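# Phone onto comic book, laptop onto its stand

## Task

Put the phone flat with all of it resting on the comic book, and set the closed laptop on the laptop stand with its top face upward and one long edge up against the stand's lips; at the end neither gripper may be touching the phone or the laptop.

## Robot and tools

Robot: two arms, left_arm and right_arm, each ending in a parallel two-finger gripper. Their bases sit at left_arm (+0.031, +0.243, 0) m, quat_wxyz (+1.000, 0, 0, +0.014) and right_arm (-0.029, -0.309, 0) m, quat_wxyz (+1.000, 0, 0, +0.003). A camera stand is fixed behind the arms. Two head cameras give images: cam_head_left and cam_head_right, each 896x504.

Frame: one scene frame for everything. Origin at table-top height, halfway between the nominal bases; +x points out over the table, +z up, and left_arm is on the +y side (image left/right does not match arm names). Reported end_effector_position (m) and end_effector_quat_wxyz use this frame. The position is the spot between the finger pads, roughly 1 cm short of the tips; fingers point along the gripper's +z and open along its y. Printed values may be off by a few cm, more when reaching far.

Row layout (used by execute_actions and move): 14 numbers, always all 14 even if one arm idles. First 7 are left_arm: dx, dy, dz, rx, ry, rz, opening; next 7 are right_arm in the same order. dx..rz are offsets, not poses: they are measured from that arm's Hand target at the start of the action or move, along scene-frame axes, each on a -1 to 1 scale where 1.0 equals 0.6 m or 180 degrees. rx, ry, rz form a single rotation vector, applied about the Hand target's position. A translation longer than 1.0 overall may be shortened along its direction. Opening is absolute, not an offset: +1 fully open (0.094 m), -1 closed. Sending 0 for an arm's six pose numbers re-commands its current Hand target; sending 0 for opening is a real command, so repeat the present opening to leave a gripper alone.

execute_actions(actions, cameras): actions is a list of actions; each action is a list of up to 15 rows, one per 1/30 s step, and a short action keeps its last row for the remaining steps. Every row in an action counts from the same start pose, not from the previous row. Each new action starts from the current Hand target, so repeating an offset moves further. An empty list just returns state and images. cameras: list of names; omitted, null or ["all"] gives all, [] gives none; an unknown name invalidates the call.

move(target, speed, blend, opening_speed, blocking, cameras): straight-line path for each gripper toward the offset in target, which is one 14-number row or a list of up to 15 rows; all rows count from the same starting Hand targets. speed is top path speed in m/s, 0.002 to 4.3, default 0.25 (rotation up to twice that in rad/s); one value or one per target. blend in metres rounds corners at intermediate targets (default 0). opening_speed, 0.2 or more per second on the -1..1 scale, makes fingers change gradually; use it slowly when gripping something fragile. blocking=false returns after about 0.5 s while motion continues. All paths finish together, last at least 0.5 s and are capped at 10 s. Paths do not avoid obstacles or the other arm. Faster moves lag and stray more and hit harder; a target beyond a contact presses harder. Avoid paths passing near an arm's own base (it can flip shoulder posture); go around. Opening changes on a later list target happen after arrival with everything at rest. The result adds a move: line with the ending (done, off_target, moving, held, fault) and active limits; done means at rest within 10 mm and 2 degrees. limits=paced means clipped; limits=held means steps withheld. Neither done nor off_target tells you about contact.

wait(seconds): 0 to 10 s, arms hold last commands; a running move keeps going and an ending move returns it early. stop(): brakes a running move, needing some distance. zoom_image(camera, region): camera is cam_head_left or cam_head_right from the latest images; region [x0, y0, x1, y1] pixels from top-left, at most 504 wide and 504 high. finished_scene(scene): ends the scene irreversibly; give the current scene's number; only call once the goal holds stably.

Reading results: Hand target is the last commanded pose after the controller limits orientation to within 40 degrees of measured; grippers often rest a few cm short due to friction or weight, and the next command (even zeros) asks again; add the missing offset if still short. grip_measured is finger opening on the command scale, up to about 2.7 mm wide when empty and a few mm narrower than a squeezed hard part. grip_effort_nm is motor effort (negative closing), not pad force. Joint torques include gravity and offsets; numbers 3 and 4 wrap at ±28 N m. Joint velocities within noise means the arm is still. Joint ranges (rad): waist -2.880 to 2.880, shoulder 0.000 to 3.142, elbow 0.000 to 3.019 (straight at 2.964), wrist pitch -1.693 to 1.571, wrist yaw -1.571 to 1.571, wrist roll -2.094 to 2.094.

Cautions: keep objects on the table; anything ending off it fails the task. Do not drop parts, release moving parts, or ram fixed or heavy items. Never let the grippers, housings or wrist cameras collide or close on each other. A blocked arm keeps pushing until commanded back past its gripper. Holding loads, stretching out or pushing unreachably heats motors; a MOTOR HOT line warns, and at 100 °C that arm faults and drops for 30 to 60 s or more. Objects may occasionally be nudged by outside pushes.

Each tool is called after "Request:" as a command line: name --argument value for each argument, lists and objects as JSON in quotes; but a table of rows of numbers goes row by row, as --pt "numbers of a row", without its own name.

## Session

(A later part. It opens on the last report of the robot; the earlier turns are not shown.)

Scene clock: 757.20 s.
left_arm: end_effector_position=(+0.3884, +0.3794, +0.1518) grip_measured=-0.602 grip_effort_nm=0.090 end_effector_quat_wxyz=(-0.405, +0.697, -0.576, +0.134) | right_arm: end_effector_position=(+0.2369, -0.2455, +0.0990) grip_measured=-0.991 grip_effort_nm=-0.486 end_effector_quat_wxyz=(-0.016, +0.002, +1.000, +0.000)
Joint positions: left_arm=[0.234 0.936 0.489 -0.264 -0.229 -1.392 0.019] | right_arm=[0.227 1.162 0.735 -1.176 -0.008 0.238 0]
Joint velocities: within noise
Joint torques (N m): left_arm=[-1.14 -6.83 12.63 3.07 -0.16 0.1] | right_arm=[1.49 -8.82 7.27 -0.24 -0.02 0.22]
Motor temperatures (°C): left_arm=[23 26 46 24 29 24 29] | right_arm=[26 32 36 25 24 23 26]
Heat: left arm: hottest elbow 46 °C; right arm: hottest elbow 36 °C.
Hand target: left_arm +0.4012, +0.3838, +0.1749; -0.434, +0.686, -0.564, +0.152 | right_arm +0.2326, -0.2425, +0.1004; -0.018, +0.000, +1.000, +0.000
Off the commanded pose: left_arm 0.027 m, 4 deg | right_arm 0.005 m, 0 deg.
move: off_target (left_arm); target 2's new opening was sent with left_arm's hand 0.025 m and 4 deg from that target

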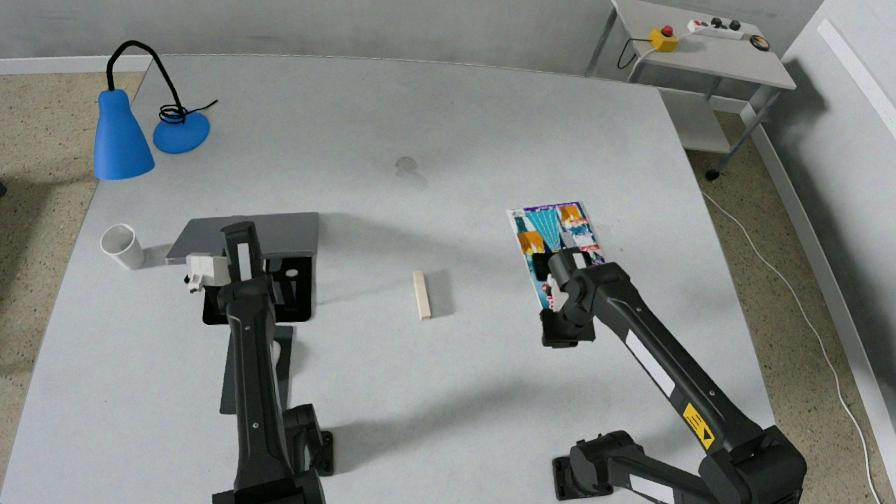

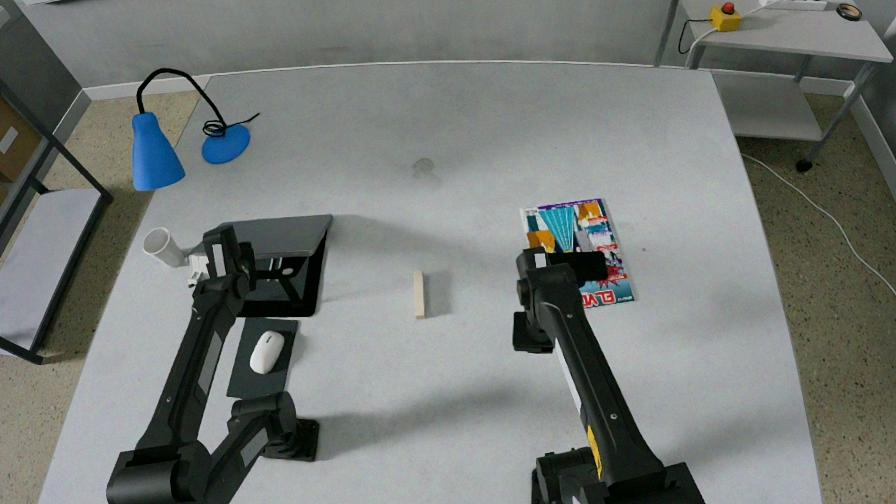

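Request:
move --pt "0 0 0 0 0 0 -0.4 0 0 0 0 0 0 -1" --pt "-0.12 -0.05 0.06 0 0 0 -0.4 0 0 0 0 0 0 -1" --speed 0.08 --opening_speed 0.25

Request:
zoom_image --camera "cam_head_left" --region '[160, 180, 330, 330]'

Request:
zoom_image --camera "cam_head_right" --region '[180, 180, 350, 330]'

Scene clock: 763.13 s.
left_arm: end_effector_position=(+0.3319, +0.3590, +0.2171) grip_measured=-0.402 grip_effort_nm=0.129 end_effector_quat_wxyz=(-0.440, +0.686, -0.560, +0.151) | right_arm: end_effector_position=(+0.2369, -0.2455, +0.0990) grip_measured=-0.991 grip_effort_nm=-0.486 end_effector_quat_wxyz=(-0.016, +0.002, +1.000, +0.000)
Joint positions: left_arm=[0.197 0.587 0.489 -0.532 -0.27 -1.408 0.028] | right_arm=[0.227 1.162 0.735 -1.176 -0.008 0.238 0]
Joint velocities: within noise
Joint torques (N m): left_arm=[-2.9 -2.67 10.88 1.13 -0.27 -0.06] | right_arm=[1.49 -8.88 7.3 -0.23 -0.02 0.22]
Motor temperatures (°C): left_arm=[23 26 46 24 29 24 29] | right_arm=[26 32 36 25 24 23 26]
Heat: left arm: hottest elbow 46 °C; right arm: hottest elbow 36 °C.
Hand target: left_arm +0.3292, +0.3538, +0.2110; -0.434, +0.686, -0.564, +0.152 | right_arm +0.2326, -0.2425, +0.1004; -0.018, +0.000, +1.000, +0.000
Off the commanded pose: left_arm 0.009 m, 1 deg | right_arm 0.005 m, 0 deg.
move: done

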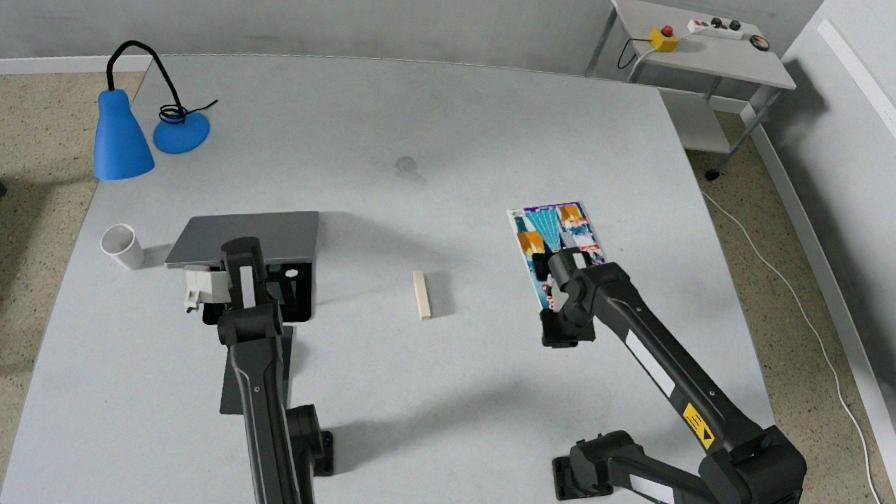

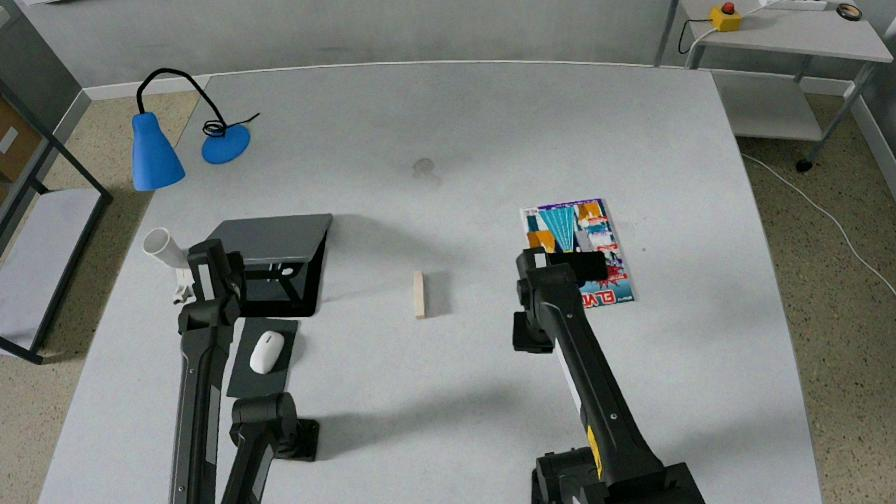

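Scaled by 2.965.

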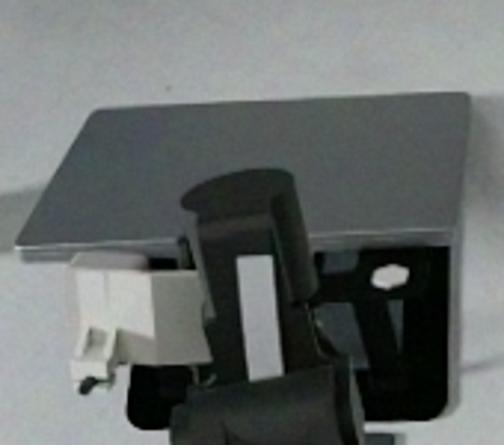

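Scaled by 2.965.

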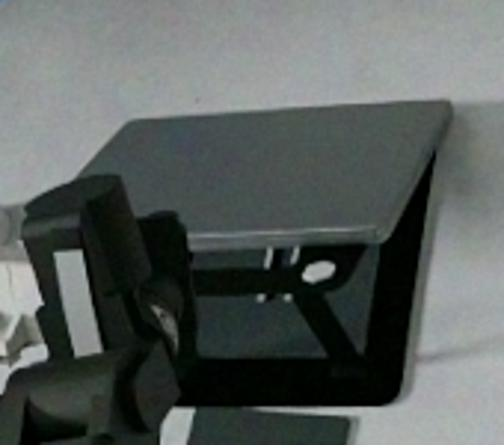

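Request:
move --target '[-0.12,-0.25,0.12,0,0,0,-0.4,0,0,0,0,0,0,-1]' --speed 0.2

Request:
zoom_image --camera "cam_head_left" --region '[160, 180, 330, 330]'

Request:
zoom_image --camera "cam_head_right" --region '[180, 180, 350, 330]'

Scene clock: 767.77 s.
left_arm: end_effector_position=(+0.2534, +0.2146, +0.2499) grip_measured=-0.402 grip_effort_nm=0.129 end_effector_quat_wxyz=(-0.411, +0.642, -0.627, +0.157) | right_arm: end_effector_position=(+0.2369, -0.2455, +0.0990) grip_measured=-0.991 grip_effort_nm=-0.491 end_effector_quat_wxyz=(-0.016, +0.002, +1.000, +0.000)
Joint positions: left_arm=[-0.745 0.481 0.627 -1.23 -0.806 -2.099 0.028] | right_arm=[0.227 1.162 0.735 -1.176 -0.008 0.238 0]
Joint velocities: within noise
Joint torques (N m): left_arm=[-2.37 0.32 18.1 0.65 -0.36 0.03] | right_arm=[1.44 -8.82 7.28 -0.23 -0.03 0.22]
Motor temperatures (°C): left_arm=[23 26 45 24 29 24 29] | right_arm=[26 32 36 25 24 23 26]
Heat: left arm: hottest elbow 45 °C; right arm: hottest elbow 36 °C.
Hand target: left_arm +0.2572, +0.2038, +0.2832; -0.434, +0.686, -0.564, +0.152 | right_arm +0.2326, -0.2425, +0.1004; -0.018, +0.000, +1.000, +0.000
Off the commanded pose: left_arm 0.035 m, 9 deg | right_arm 0.005 m, 0 deg.
joint sent to its limit (left arm) — joint 6 (wrist roll), lower limit. The joint targets are off in orientation, not in position.
move: off_target (left_arm)

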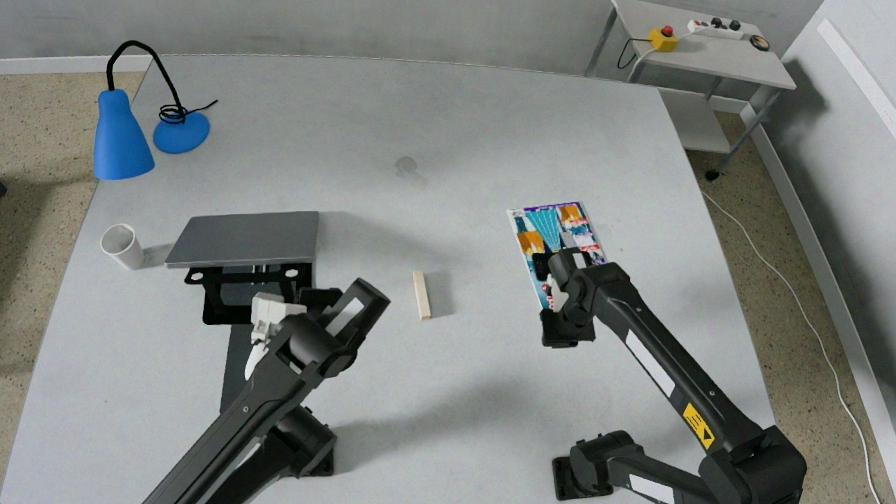

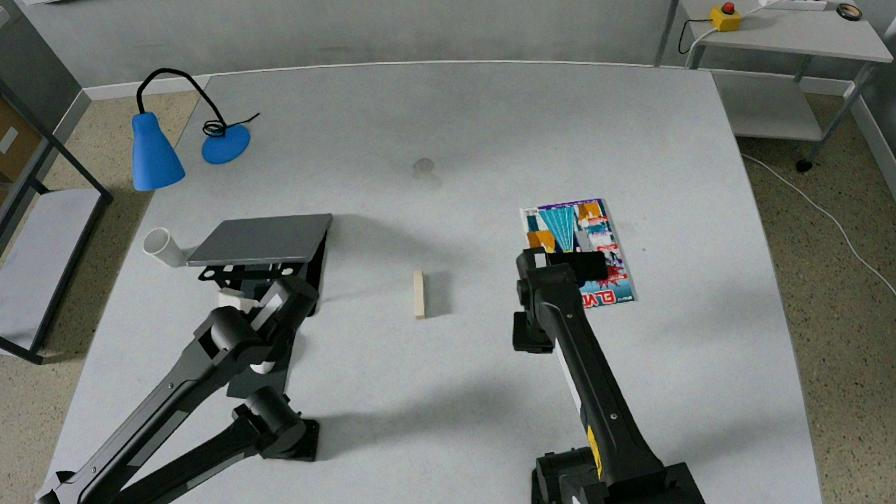

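Scaled by 2.965.

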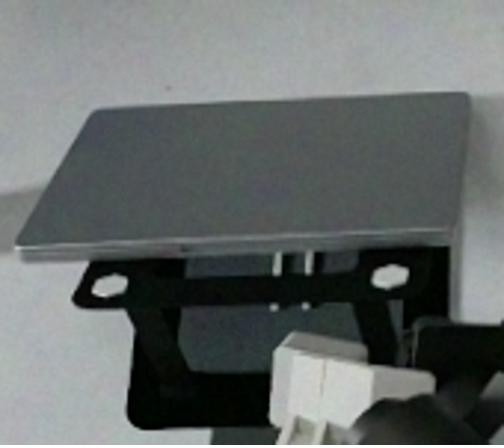

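Scaled by 2.965.

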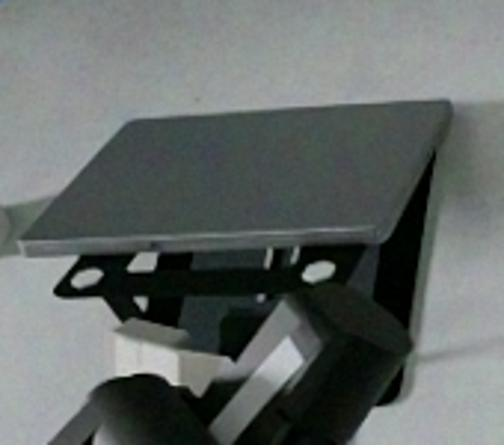

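Request:
zoom_image --camera "cam_head_left" --region '[220, 195, 330, 255]'

Request:
zoom_image --camera "cam_head_right" --region '[240, 195, 350, 255]'

Scaled by 4.582.

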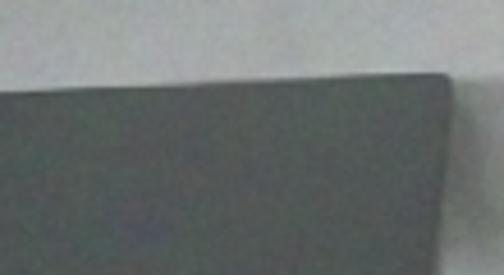

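Scaled by 4.582.

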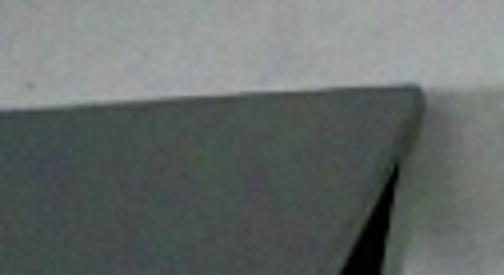

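Request:
move --pt "0.07 0.25 -0.1 0 0 0 -1 0 0 0 0 0 0 -1" --pt "0.13 0.26 -0.24 0 0 0 -1 0 0 0 0 0 0 -1" --speed 0.12

Request:
zoom_image --camera "cam_head_left" --region '[160, 180, 330, 330]'

Request:
zoom_image --camera "cam_head_right" --region '[180, 180, 350, 330]'

Scene clock: 794.33 s.
left_arm: end_effector_position=(+0.3337, +0.3574, +0.1407) grip_measured=-0.981 grip_effort_nm=-0.989 end_effector_quat_wxyz=(-0.430, +0.688, -0.566, +0.151) | right_arm: end_effector_position=(+0.2369, -0.2455, +0.0990) grip_measured=-0.991 grip_effort_nm=-0.486 end_effector_quat_wxyz=(-0.016, +0.002, +1.000, +0.000)
Joint positions: left_arm=[0.197 0.682 0.322 -0.291 -0.257 -1.411 0.001] | right_arm=[0.227 1.162 0.735 -1.176 -0.008 0.238 0]
Joint velocities: within noise
Joint torques (N m): left_arm=[-0.5 -1.14 10.59 2.52 0 0.17] | right_arm=[1.38 -8.76 7.28 -0.24 -0.02 0.21]
Motor temperatures (°C): left_arm=[23 26 47 24 29 24 28] | right_arm=[26 32 36 25 24 23 26]
Heat: left arm: hottest elbow 47 °C; right arm: hottest elbow 36 °C.
Hand target: left_arm +0.3352, +0.3598, +0.1392; -0.434, +0.686, -0.564, +0.152 | right_arm +0.2326, -0.2425, +0.1004; -0.018, +0.000, +1.000, +0.000
Off the commanded pose: left_arm 0.003 m, 1 deg | right_arm 0.005 m, 0 deg.
move: done

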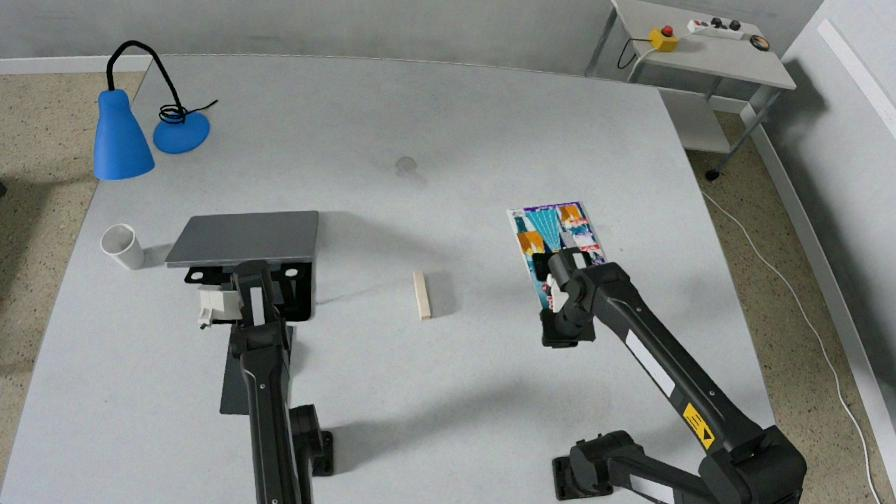

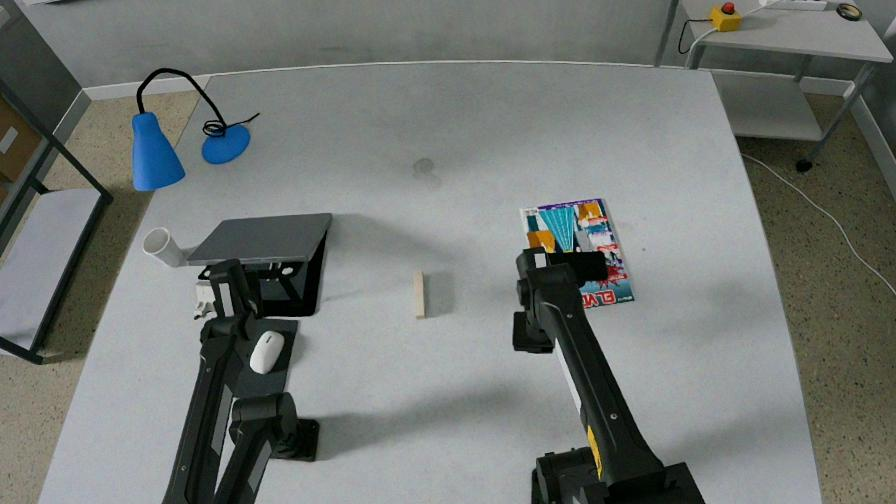

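Scaled by 2.965.

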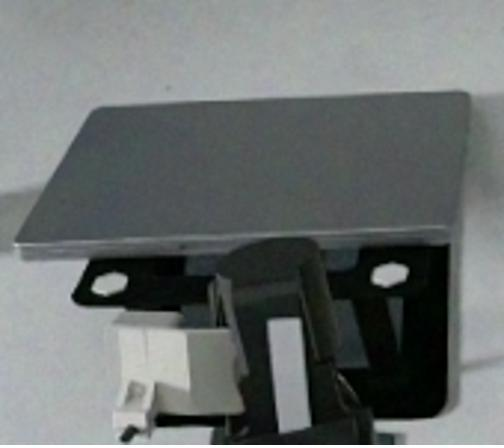

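Scaled by 2.965.

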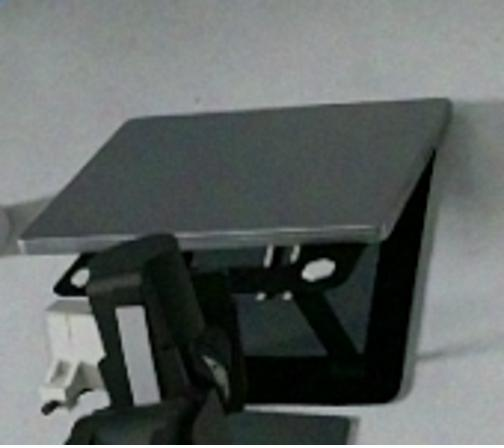

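Request:
move --target '[0.12,0.01,-0.02,0,0,0,-1,0,0,0,0,0,0,-1]' --speed 0.04

Request:
zoom_image --camera "cam_head_left" --region '[160, 180, 330, 330]'

Request:
zoom_image --camera "cam_head_right" --region '[180, 180, 350, 330]'

Scene clock: 799.47 s.
left_arm: end_effector_position=(+0.3617, +0.3618, +0.0849) grip_measured=-0.981 grip_effort_nm=-0.984 end_effector_quat_wxyz=(-0.397, +0.701, -0.581, +0.117) | right_arm: end_effector_position=(+0.2369, -0.2455, +0.0990) grip_measured=-0.991 grip_effort_nm=-0.486 end_effector_quat_wxyz=(-0.016, +0.002, +1.000, +0.000)
Joint positions: left_arm=[0.177 0.992 0.331 -0.094 -0.287 -1.427 0.001] | right_arm=[0.227 1.162 0.735 -1.176 -0.008 0.238 0]
Joint velocities: within noise
Joint torques (N m): left_arm=[-2.2 -4.01 17.72 2.71 -0.29 0.03] | right_arm=[1.44 -8.76 7.3 -0.24 -0.02 0.21]
Motor temperatures (°C): left_arm=[23 26 46 24 29 24 29] | right_arm=[26 32 36 25 24 23 26]
Heat: left arm: hottest elbow 46 °C; right arm: hottest elbow 36 °C.
Hand target: left_arm +0.4073, +0.3659, +0.1272; -0.434, +0.686, -0.564, +0.152 | right_arm +0.2326, -0.2425, +0.1004; -0.018, +0.000, +1.000, +0.000
Off the commanded pose: left_arm 0.062 m, 6 deg | right_arm 0.005 m, 0 deg.
move: off_target (left_arm)

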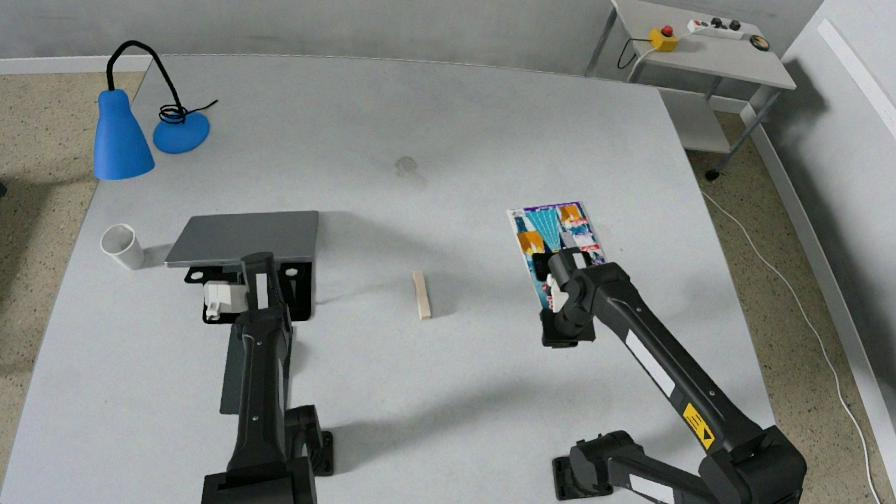

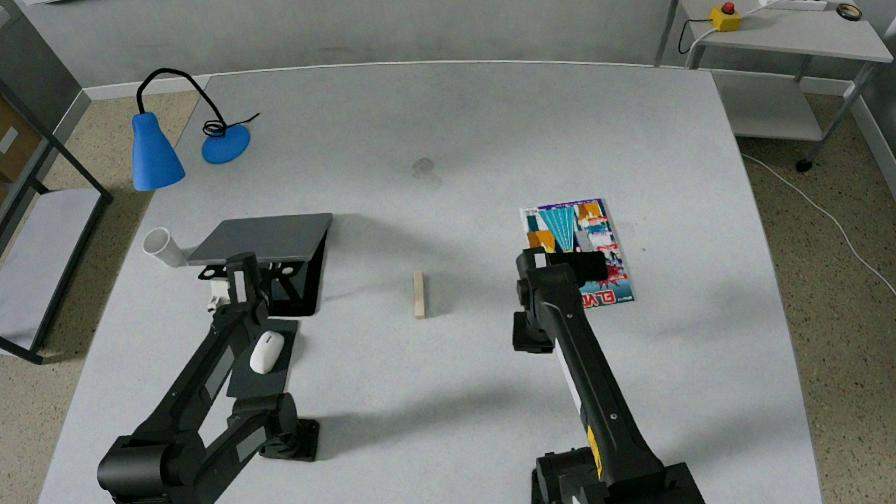

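Scaled by 2.965.

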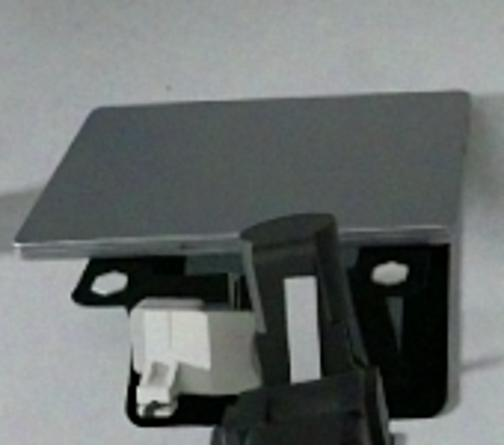

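Scaled by 2.965.

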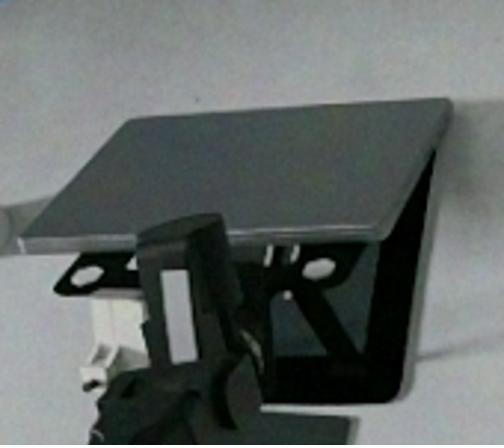

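Request:
move --pt "-0.21 -0.02 -0.06 0 0 0 -1 0 0 0 0 0 0 -1" --pt "-0.21 -0.02 0.1 0 0 0 -1 0 0 0 0 0 0 -1" --speed 0.06

Request:
zoom_image --camera "cam_head_left" --region '[160, 180, 330, 330]'

Request:
zoom_image --camera "cam_head_right" --region '[180, 180, 350, 330]'

Scene clock: 806.90 s.
left_arm: end_effector_position=(+0.2708, +0.3480, +0.1407) grip_measured=-0.982 grip_effort_nm=-0.969 end_effector_quat_wxyz=(-0.405, +0.694, -0.580, +0.135) | right_arm: end_effector_position=(+0.2369, -0.2455, +0.0990) grip_measured=-0.991 grip_effort_nm=-0.486 end_effector_quat_wxyz=(-0.016, +0.002, +1.000, +0.000)
Joint positions: left_arm=[0.244 0.372 0.289 -0.626 -0.216 -1.378 0.001] | right_arm=[0.227 1.162 0.735 -1.176 -0.008 0.238 0]
Joint velocities: within noise
Joint torques (N m): left_arm=[-0.85 -0.67 19 1.24 -0.13 0.1] | right_arm=[1.38 -8.76 7.25 -0.23 -0.02 0.22]
Motor temperatures (°C): left_arm=[23 26 46 24 28 24 29] | right_arm=[26 32 36 25 24 23 26]
Heat: left arm: hottest elbow 46 °C; right arm: hottest elbow 36 °C.
Hand target: left_arm +0.2812, +0.3539, +0.1871; -0.434, +0.686, -0.564, +0.152 | right_arm +0.2326, -0.2425, +0.1004; -0.018, +0.000, +1.000, +0.000
Off the commanded pose: left_arm 0.048 m, 4 deg | right_arm 0.005 m, 0 deg.
move: off_target (left_arm)

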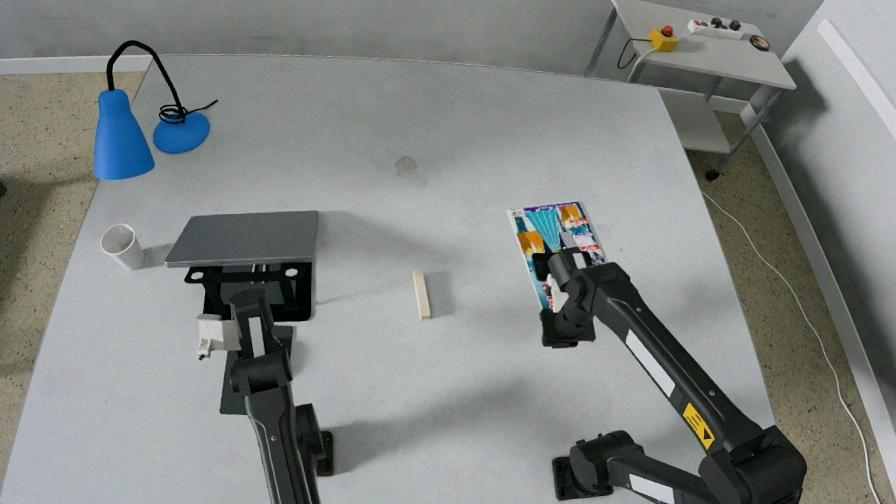

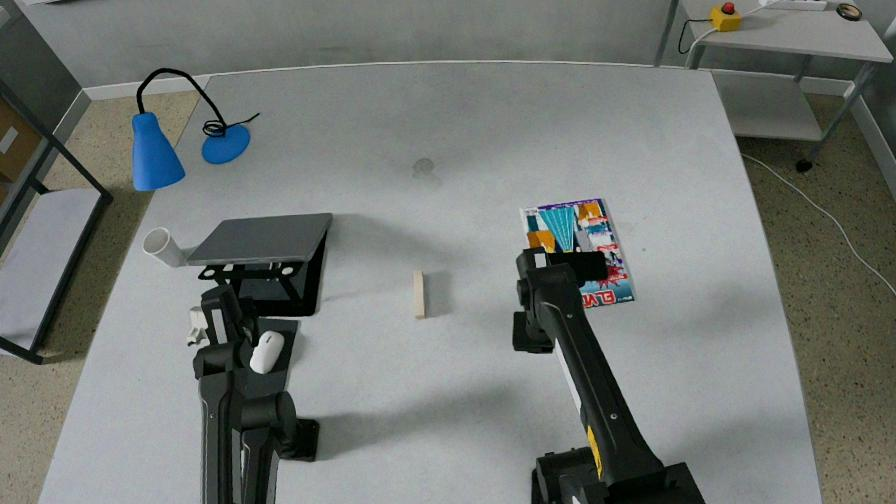

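Scaled by 2.965.

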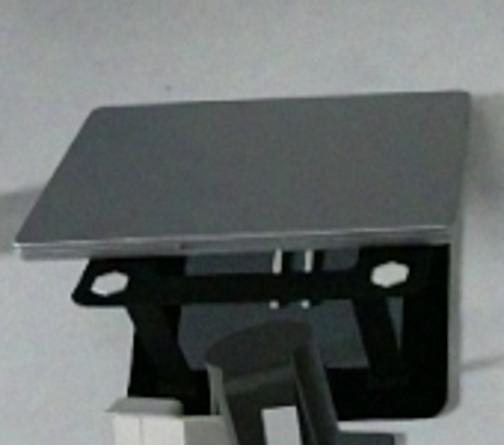

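Scaled by 2.965.

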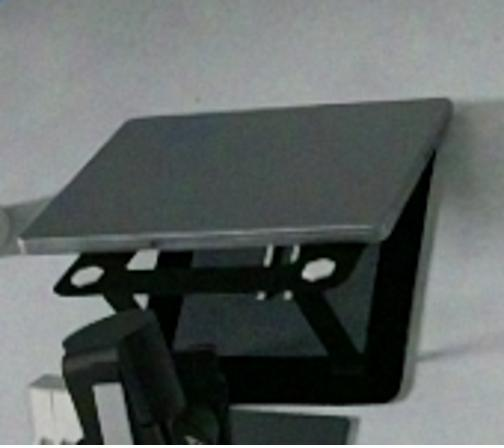

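Request:
move --pt "0.0 0.02 0.08 0 -0.08 0 -1 0 0 0 0 0 0 -1" --pt "0.09 0.02 0.02 0 -0.08 0 -1 0 0 0 0 0 0 -1" --speed 0.1

Request:
zoom_image --camera "cam_head_left" --region '[160, 180, 330, 330]'

Request:
zoom_image --camera "cam_head_right" --region '[180, 180, 350, 330]'

Scene clock: 812.13 s.
left_arm: end_effector_position=(+0.3279, +0.3675, +0.1885) grip_measured=-0.982 grip_effort_nm=-0.965 end_effector_quat_wxyz=(-0.494, +0.667, -0.510, +0.226) | right_arm: end_effector_position=(+0.2369, -0.2455, +0.0990) grip_measured=-0.991 grip_effort_nm=-0.486 end_effector_quat_wxyz=(-0.016, +0.002, +1.000, +0.000)
Joint positions: left_arm=[0.283 0.513 0.289 -0.204 -0.163 -1.421 0.001] | right_arm=[0.227 1.162 0.735 -1.176 -0.008 0.238 0]
Joint velocities: within noise
Joint torques (N m): left_arm=[-3.19 0.03 13.22 2.7 -0.2 0.01] | right_arm=[1.44 -8.82 7.3 -0.25 -0.03 0.22]
Motor temperatures (°C): left_arm=[23 26 46 24 28 24 29] | right_arm=[26 32 36 25 24 23 26]
Heat: left arm: hottest elbow 46 °C; right arm: hottest elbow 36 °C.
Hand target: left_arm +0.3353, +0.3658, +0.1993; -0.502, +0.661, -0.505, +0.237 | right_arm +0.2326, -0.2425, +0.1004; -0.018, +0.000, +1.000, +0.000
Off the commanded pose: left_arm 0.013 m, 2 deg | right_arm 0.005 m, 0 deg.
move: off_target (left_arm)

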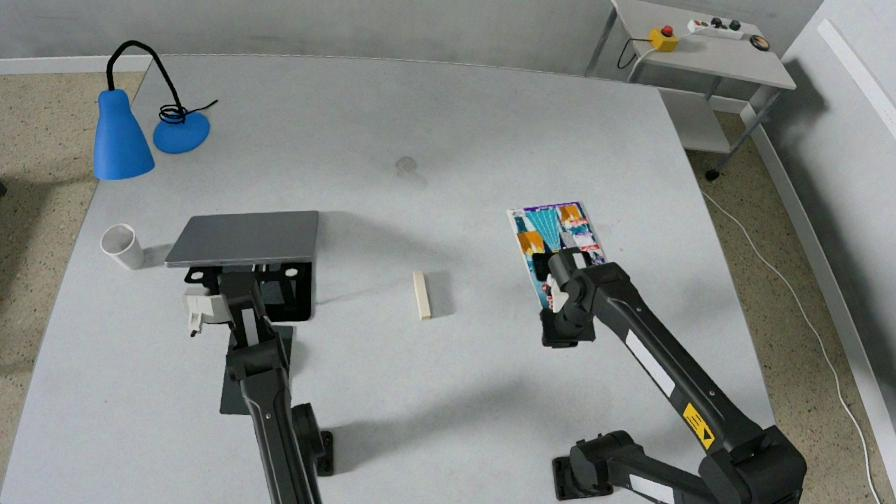

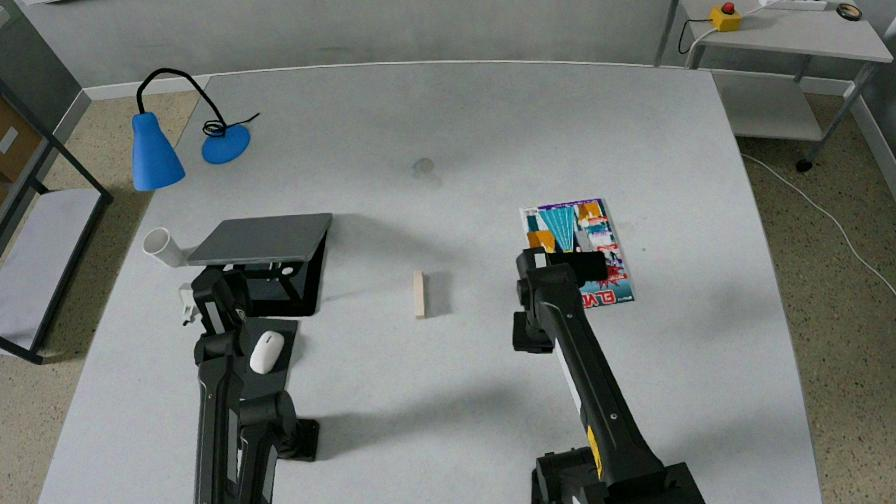

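Scaled by 2.965.

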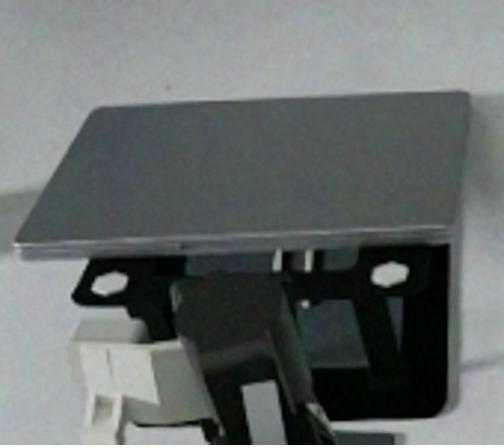

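Scaled by 2.965.

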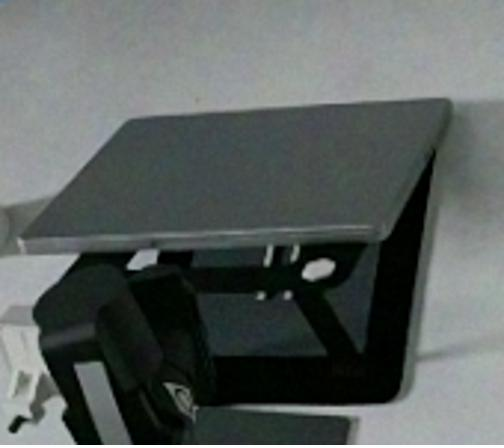

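Request:
move --target '[0.085,0.02,-0.075,0,0,0,-1,0,0,0,0,0,0,-1]' --speed 0.06

Request:
zoom_image --camera "cam_head_left" --region '[160, 180, 330, 330]'

Request:
zoom_image --camera "cam_head_right" --region '[180, 180, 350, 330]'

Scene clock: 816.60 s.
left_arm: end_effector_position=(+0.3814, +0.3818, +0.1526) grip_measured=-0.982 grip_effort_nm=-0.960 end_effector_quat_wxyz=(-0.500, +0.665, -0.505, +0.230) | right_arm: end_effector_position=(+0.2369, -0.2455, +0.0990) grip_measured=-0.991 grip_effort_nm=-0.486 end_effector_quat_wxyz=(-0.016, +0.002, +1.000, +0.000)
Joint positions: left_arm=[0.269 0.891 0.289 0.189 -0.177 -1.429 0.001] | right_arm=[0.227 1.162 0.735 -1.176 -0.008 0.238 0]
Joint velocities: within noise
Joint torques (N m): left_arm=[-3.19 -3.66 10.44 2.58 -0.25 0.04] | right_arm=[1.49 -8.76 7.27 -0.23 -0.02 0.22]
Motor temperatures (°C): left_arm=[23 26 45 24 28 24 29] | right_arm=[26 32 36 25 24 23 26]
Heat: left arm: hottest elbow 45 °C; right arm: hottest elbow 36 °C.
Hand target: left_arm +0.3862, +0.3779, +0.1542; -0.502, +0.661, -0.505, +0.236 | right_arm +0.2326, -0.2425, +0.1004; -0.018, +0.000, +1.000, +0.000
Off the commanded pose: left_arm 0.006 m, 1 deg | right_arm 0.005 m, 0 deg.
move: done

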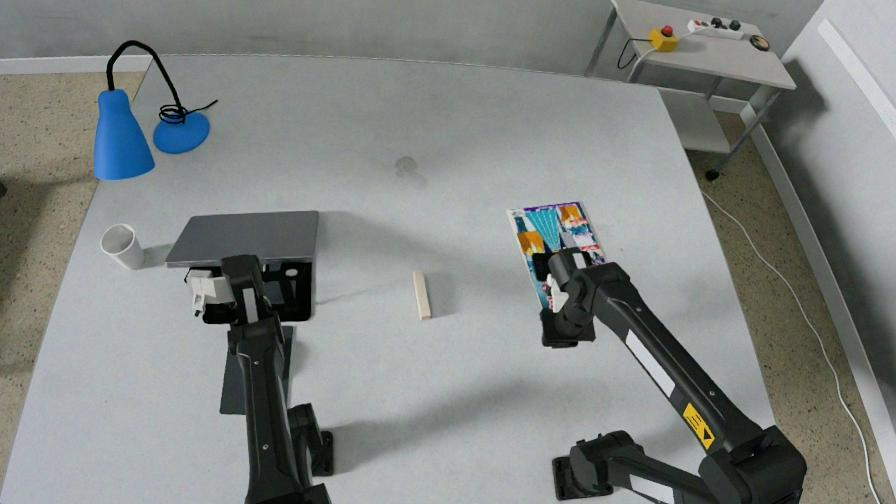

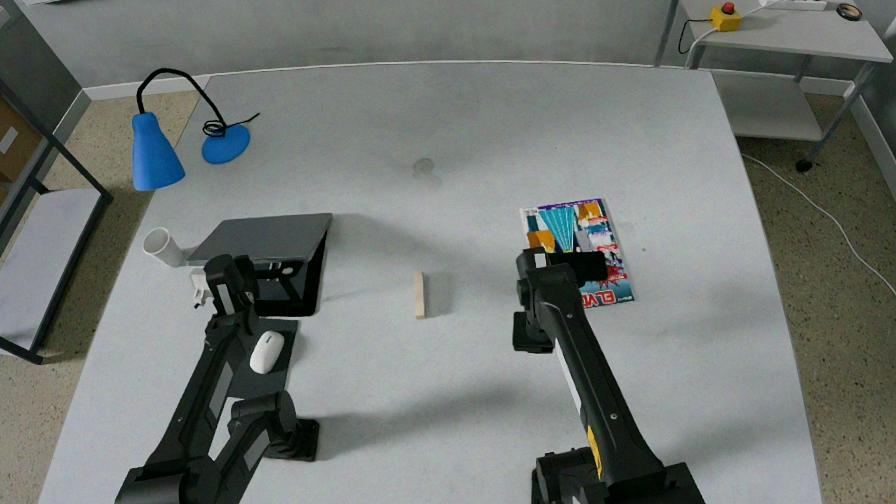

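Scaled by 2.965.

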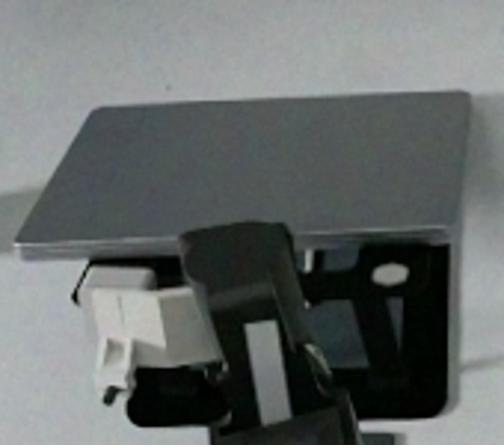

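Scaled by 2.965.

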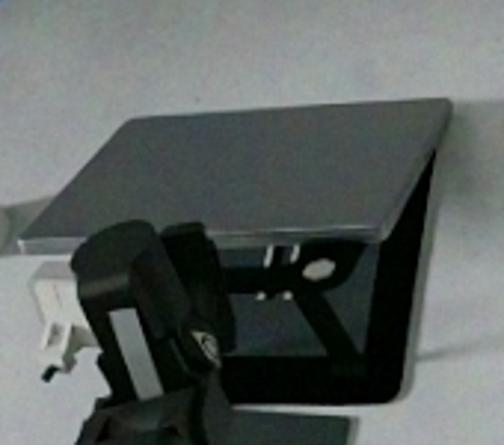

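Near contact. Push forward and slightly down.

Request:
move --target '[0.05,0.0,-0.03,0,0,0,-1,0,0,0,0,0,0,-1]' --speed 0.03

Request:
zoom_image --camera "cam_head_left" --region '[160, 180, 330, 330]'

Request:
zoom_image --camera "cam_head_right" --region '[180, 180, 350, 330]'

Scene clock: 820.10 s.
left_arm: end_effector_position=(+0.4014, +0.3820, +0.1512) grip_measured=-0.982 grip_effort_nm=-0.965 end_effector_quat_wxyz=(-0.521, +0.657, -0.486, +0.247) | right_arm: end_effector_position=(+0.2369, -0.2455, +0.0990) grip_measured=-0.991 grip_effort_nm=-0.486 end_effector_quat_wxyz=(-0.016, +0.002, +1.000, +0.000)
Joint positions: left_arm=[0.24 1.011 0.289 0.372 -0.21 -1.452 0.001] | right_arm=[0.227 1.162 0.735 -1.176 -0.008 0.238 0]
Joint velocities: within noise
Joint torques (N m): left_arm=[-3.25 -0.26 12.41 1.22 -0.13 0.13] | right_arm=[1.49 -8.76 7.25 -0.24 -0.03 0.21]
Motor temperatures (°C): left_arm=[23 26 45 24 28 24 29] | right_arm=[26 32 36 25 24 23 26]
Heat: left arm: hottest elbow 45 °C; right arm: hottest elbow 36 °C.
Hand target: left_arm +0.4162, +0.3779, +0.1361; -0.502, +0.661, -0.505, +0.236 | right_arm +0.2326, -0.2425, +0.1004; -0.018, +0.000, +1.000, +0.000
Off the commanded pose: left_arm 0.022 m, 3 deg | right_arm 0.005 m, 0 deg.
move: off_target (left_arm)

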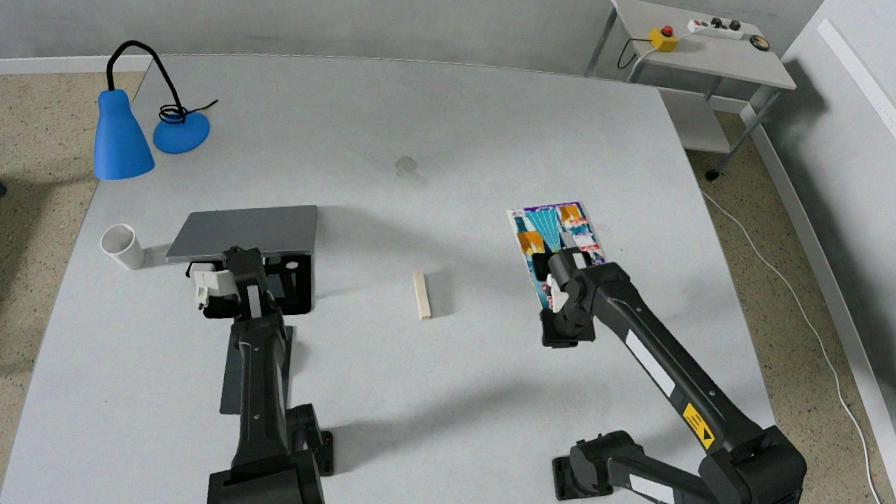

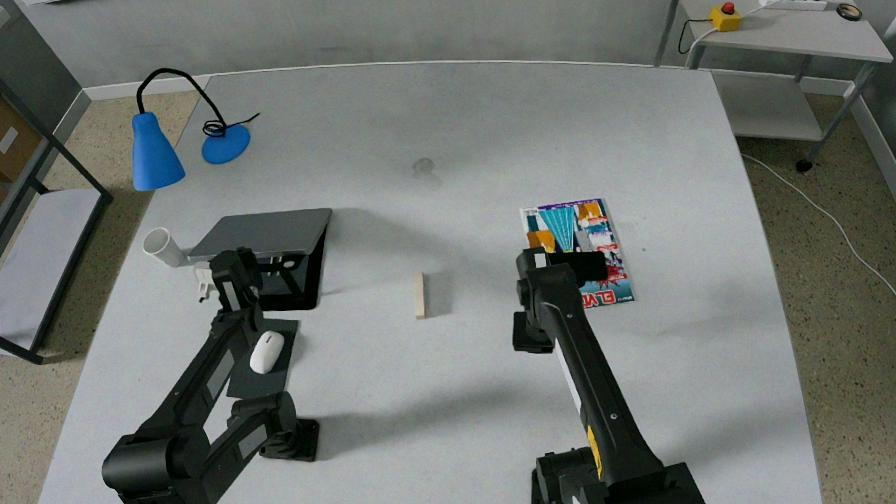

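Scaled by 2.965.

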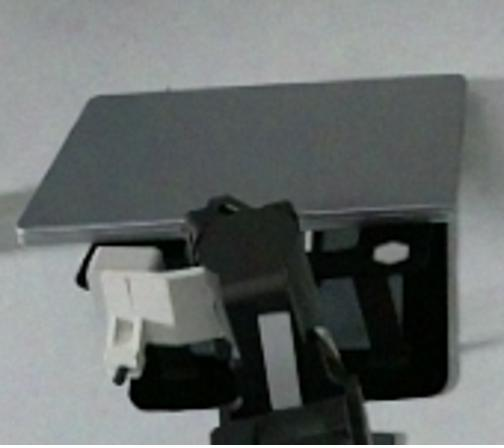

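Scaled by 2.965.

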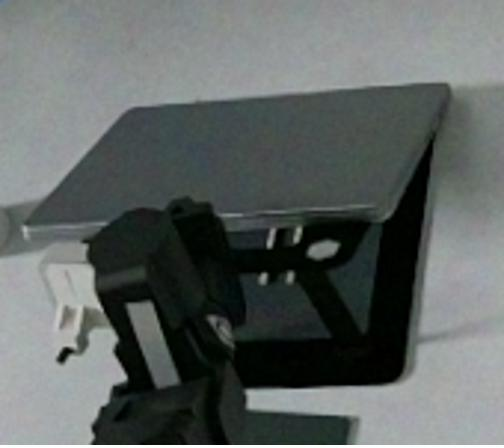

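Request:
move --pt "-0.15 -0.02 0.06 0 0 0 -1 0 0 0 0 0 0 -1" --pt "-0.25 -0.3 0.12 0 0 0 -1 0 0 0 0 0 0 -1" --speed 0.12

Request:
zoom_image --camera "cam_head_left" --region '[160, 180, 330, 330]'

Request:
zoom_image --camera "cam_head_right" --region '[180, 180, 350, 330]'

Request:
zoom_image --camera "cam_head_left" --region '[490, 190, 640, 330]'

Request:
zoom_image --camera "cam_head_right" --region '[490, 190, 660, 330]'

Scene clock: 843.77 s.
left_arm: end_effector_position=(+0.2636, +0.2110, +0.1707) grip_measured=-0.982 grip_effort_nm=-0.960 end_effector_quat_wxyz=(-0.503, +0.616, -0.558, +0.234) | right_arm: end_effector_position=(+0.2369, -0.2455, +0.0990) grip_measured=-0.991 grip_effort_nm=-0.486 end_effector_quat_wxyz=(-0.016, +0.002, +1.000, +0.000)
Joint positions: left_arm=[-0.863 0.411 0.283 -0.769 -1.058 -2.099 0.001] | right_arm=[0.227 1.162 0.735 -1.176 -0.008 0.238 0]
Joint velocities: within noise
Joint torques (N m): left_arm=[-2.55 -0.38 17.98 0.58 -0.65 -0.01] | right_arm=[1.49 -8.7 7.28 -0.25 -0.03 0.22]
Motor temperatures (°C): left_arm=[23 25 43 24 28 24 29] | right_arm=[26 32 36 25 24 23 26]
Heat: left arm: hottest elbow 43 °C; right arm: hottest elbow 36 °C.
Hand target: left_arm +0.2662, +0.1978, +0.2081; -0.502, +0.661, -0.505, +0.237 | right_arm +0.2326, -0.2425, +0.1004; -0.018, +0.000, +1.000, +0.000
Off the commanded pose: left_arm 0.040 m, 8 deg | right_arm 0.005 m, 0 deg.
joint sent to its limit (left arm) — joint 6 (wrist roll), lower limit. The joint targets are off in position and orientation.
move: off_target (left_arm)

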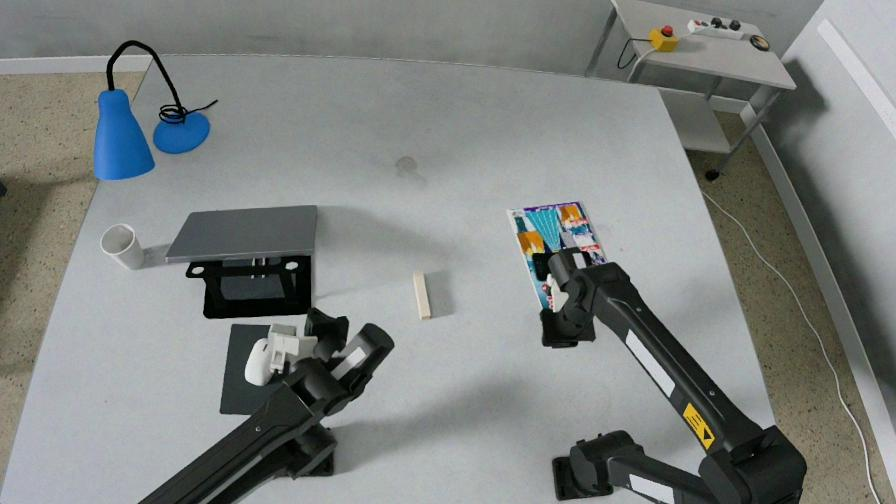

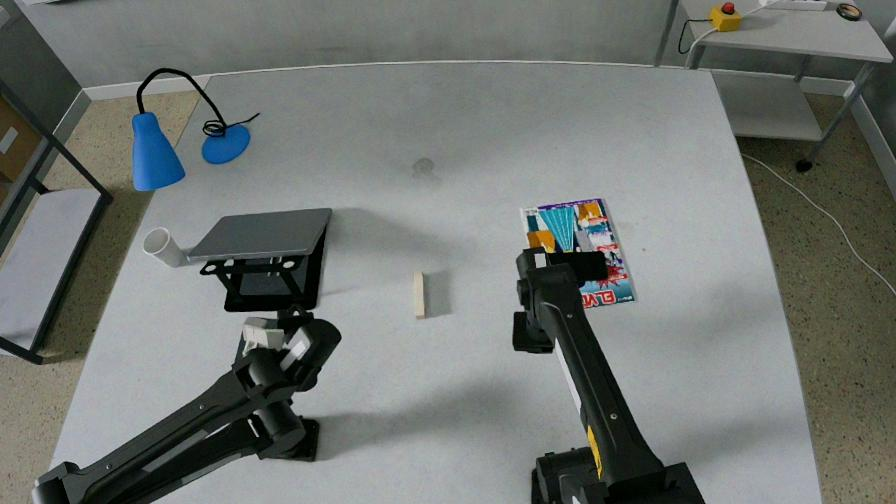

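Scaled by 2.965.

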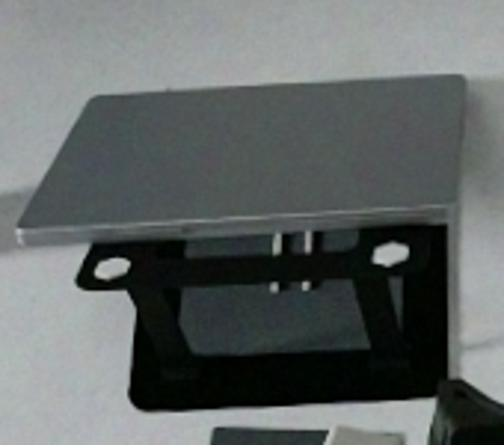

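Scaled by 2.965.

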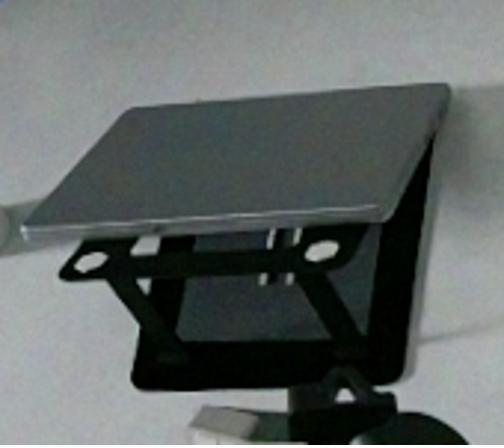

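Scaled by 3.360.

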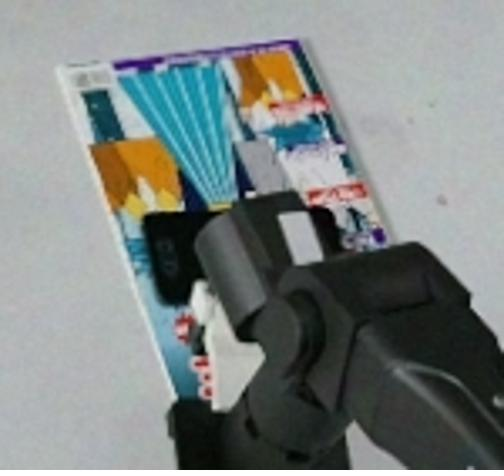

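Scaled by 2.965.

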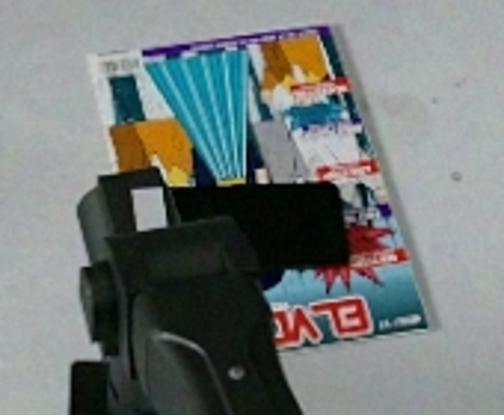

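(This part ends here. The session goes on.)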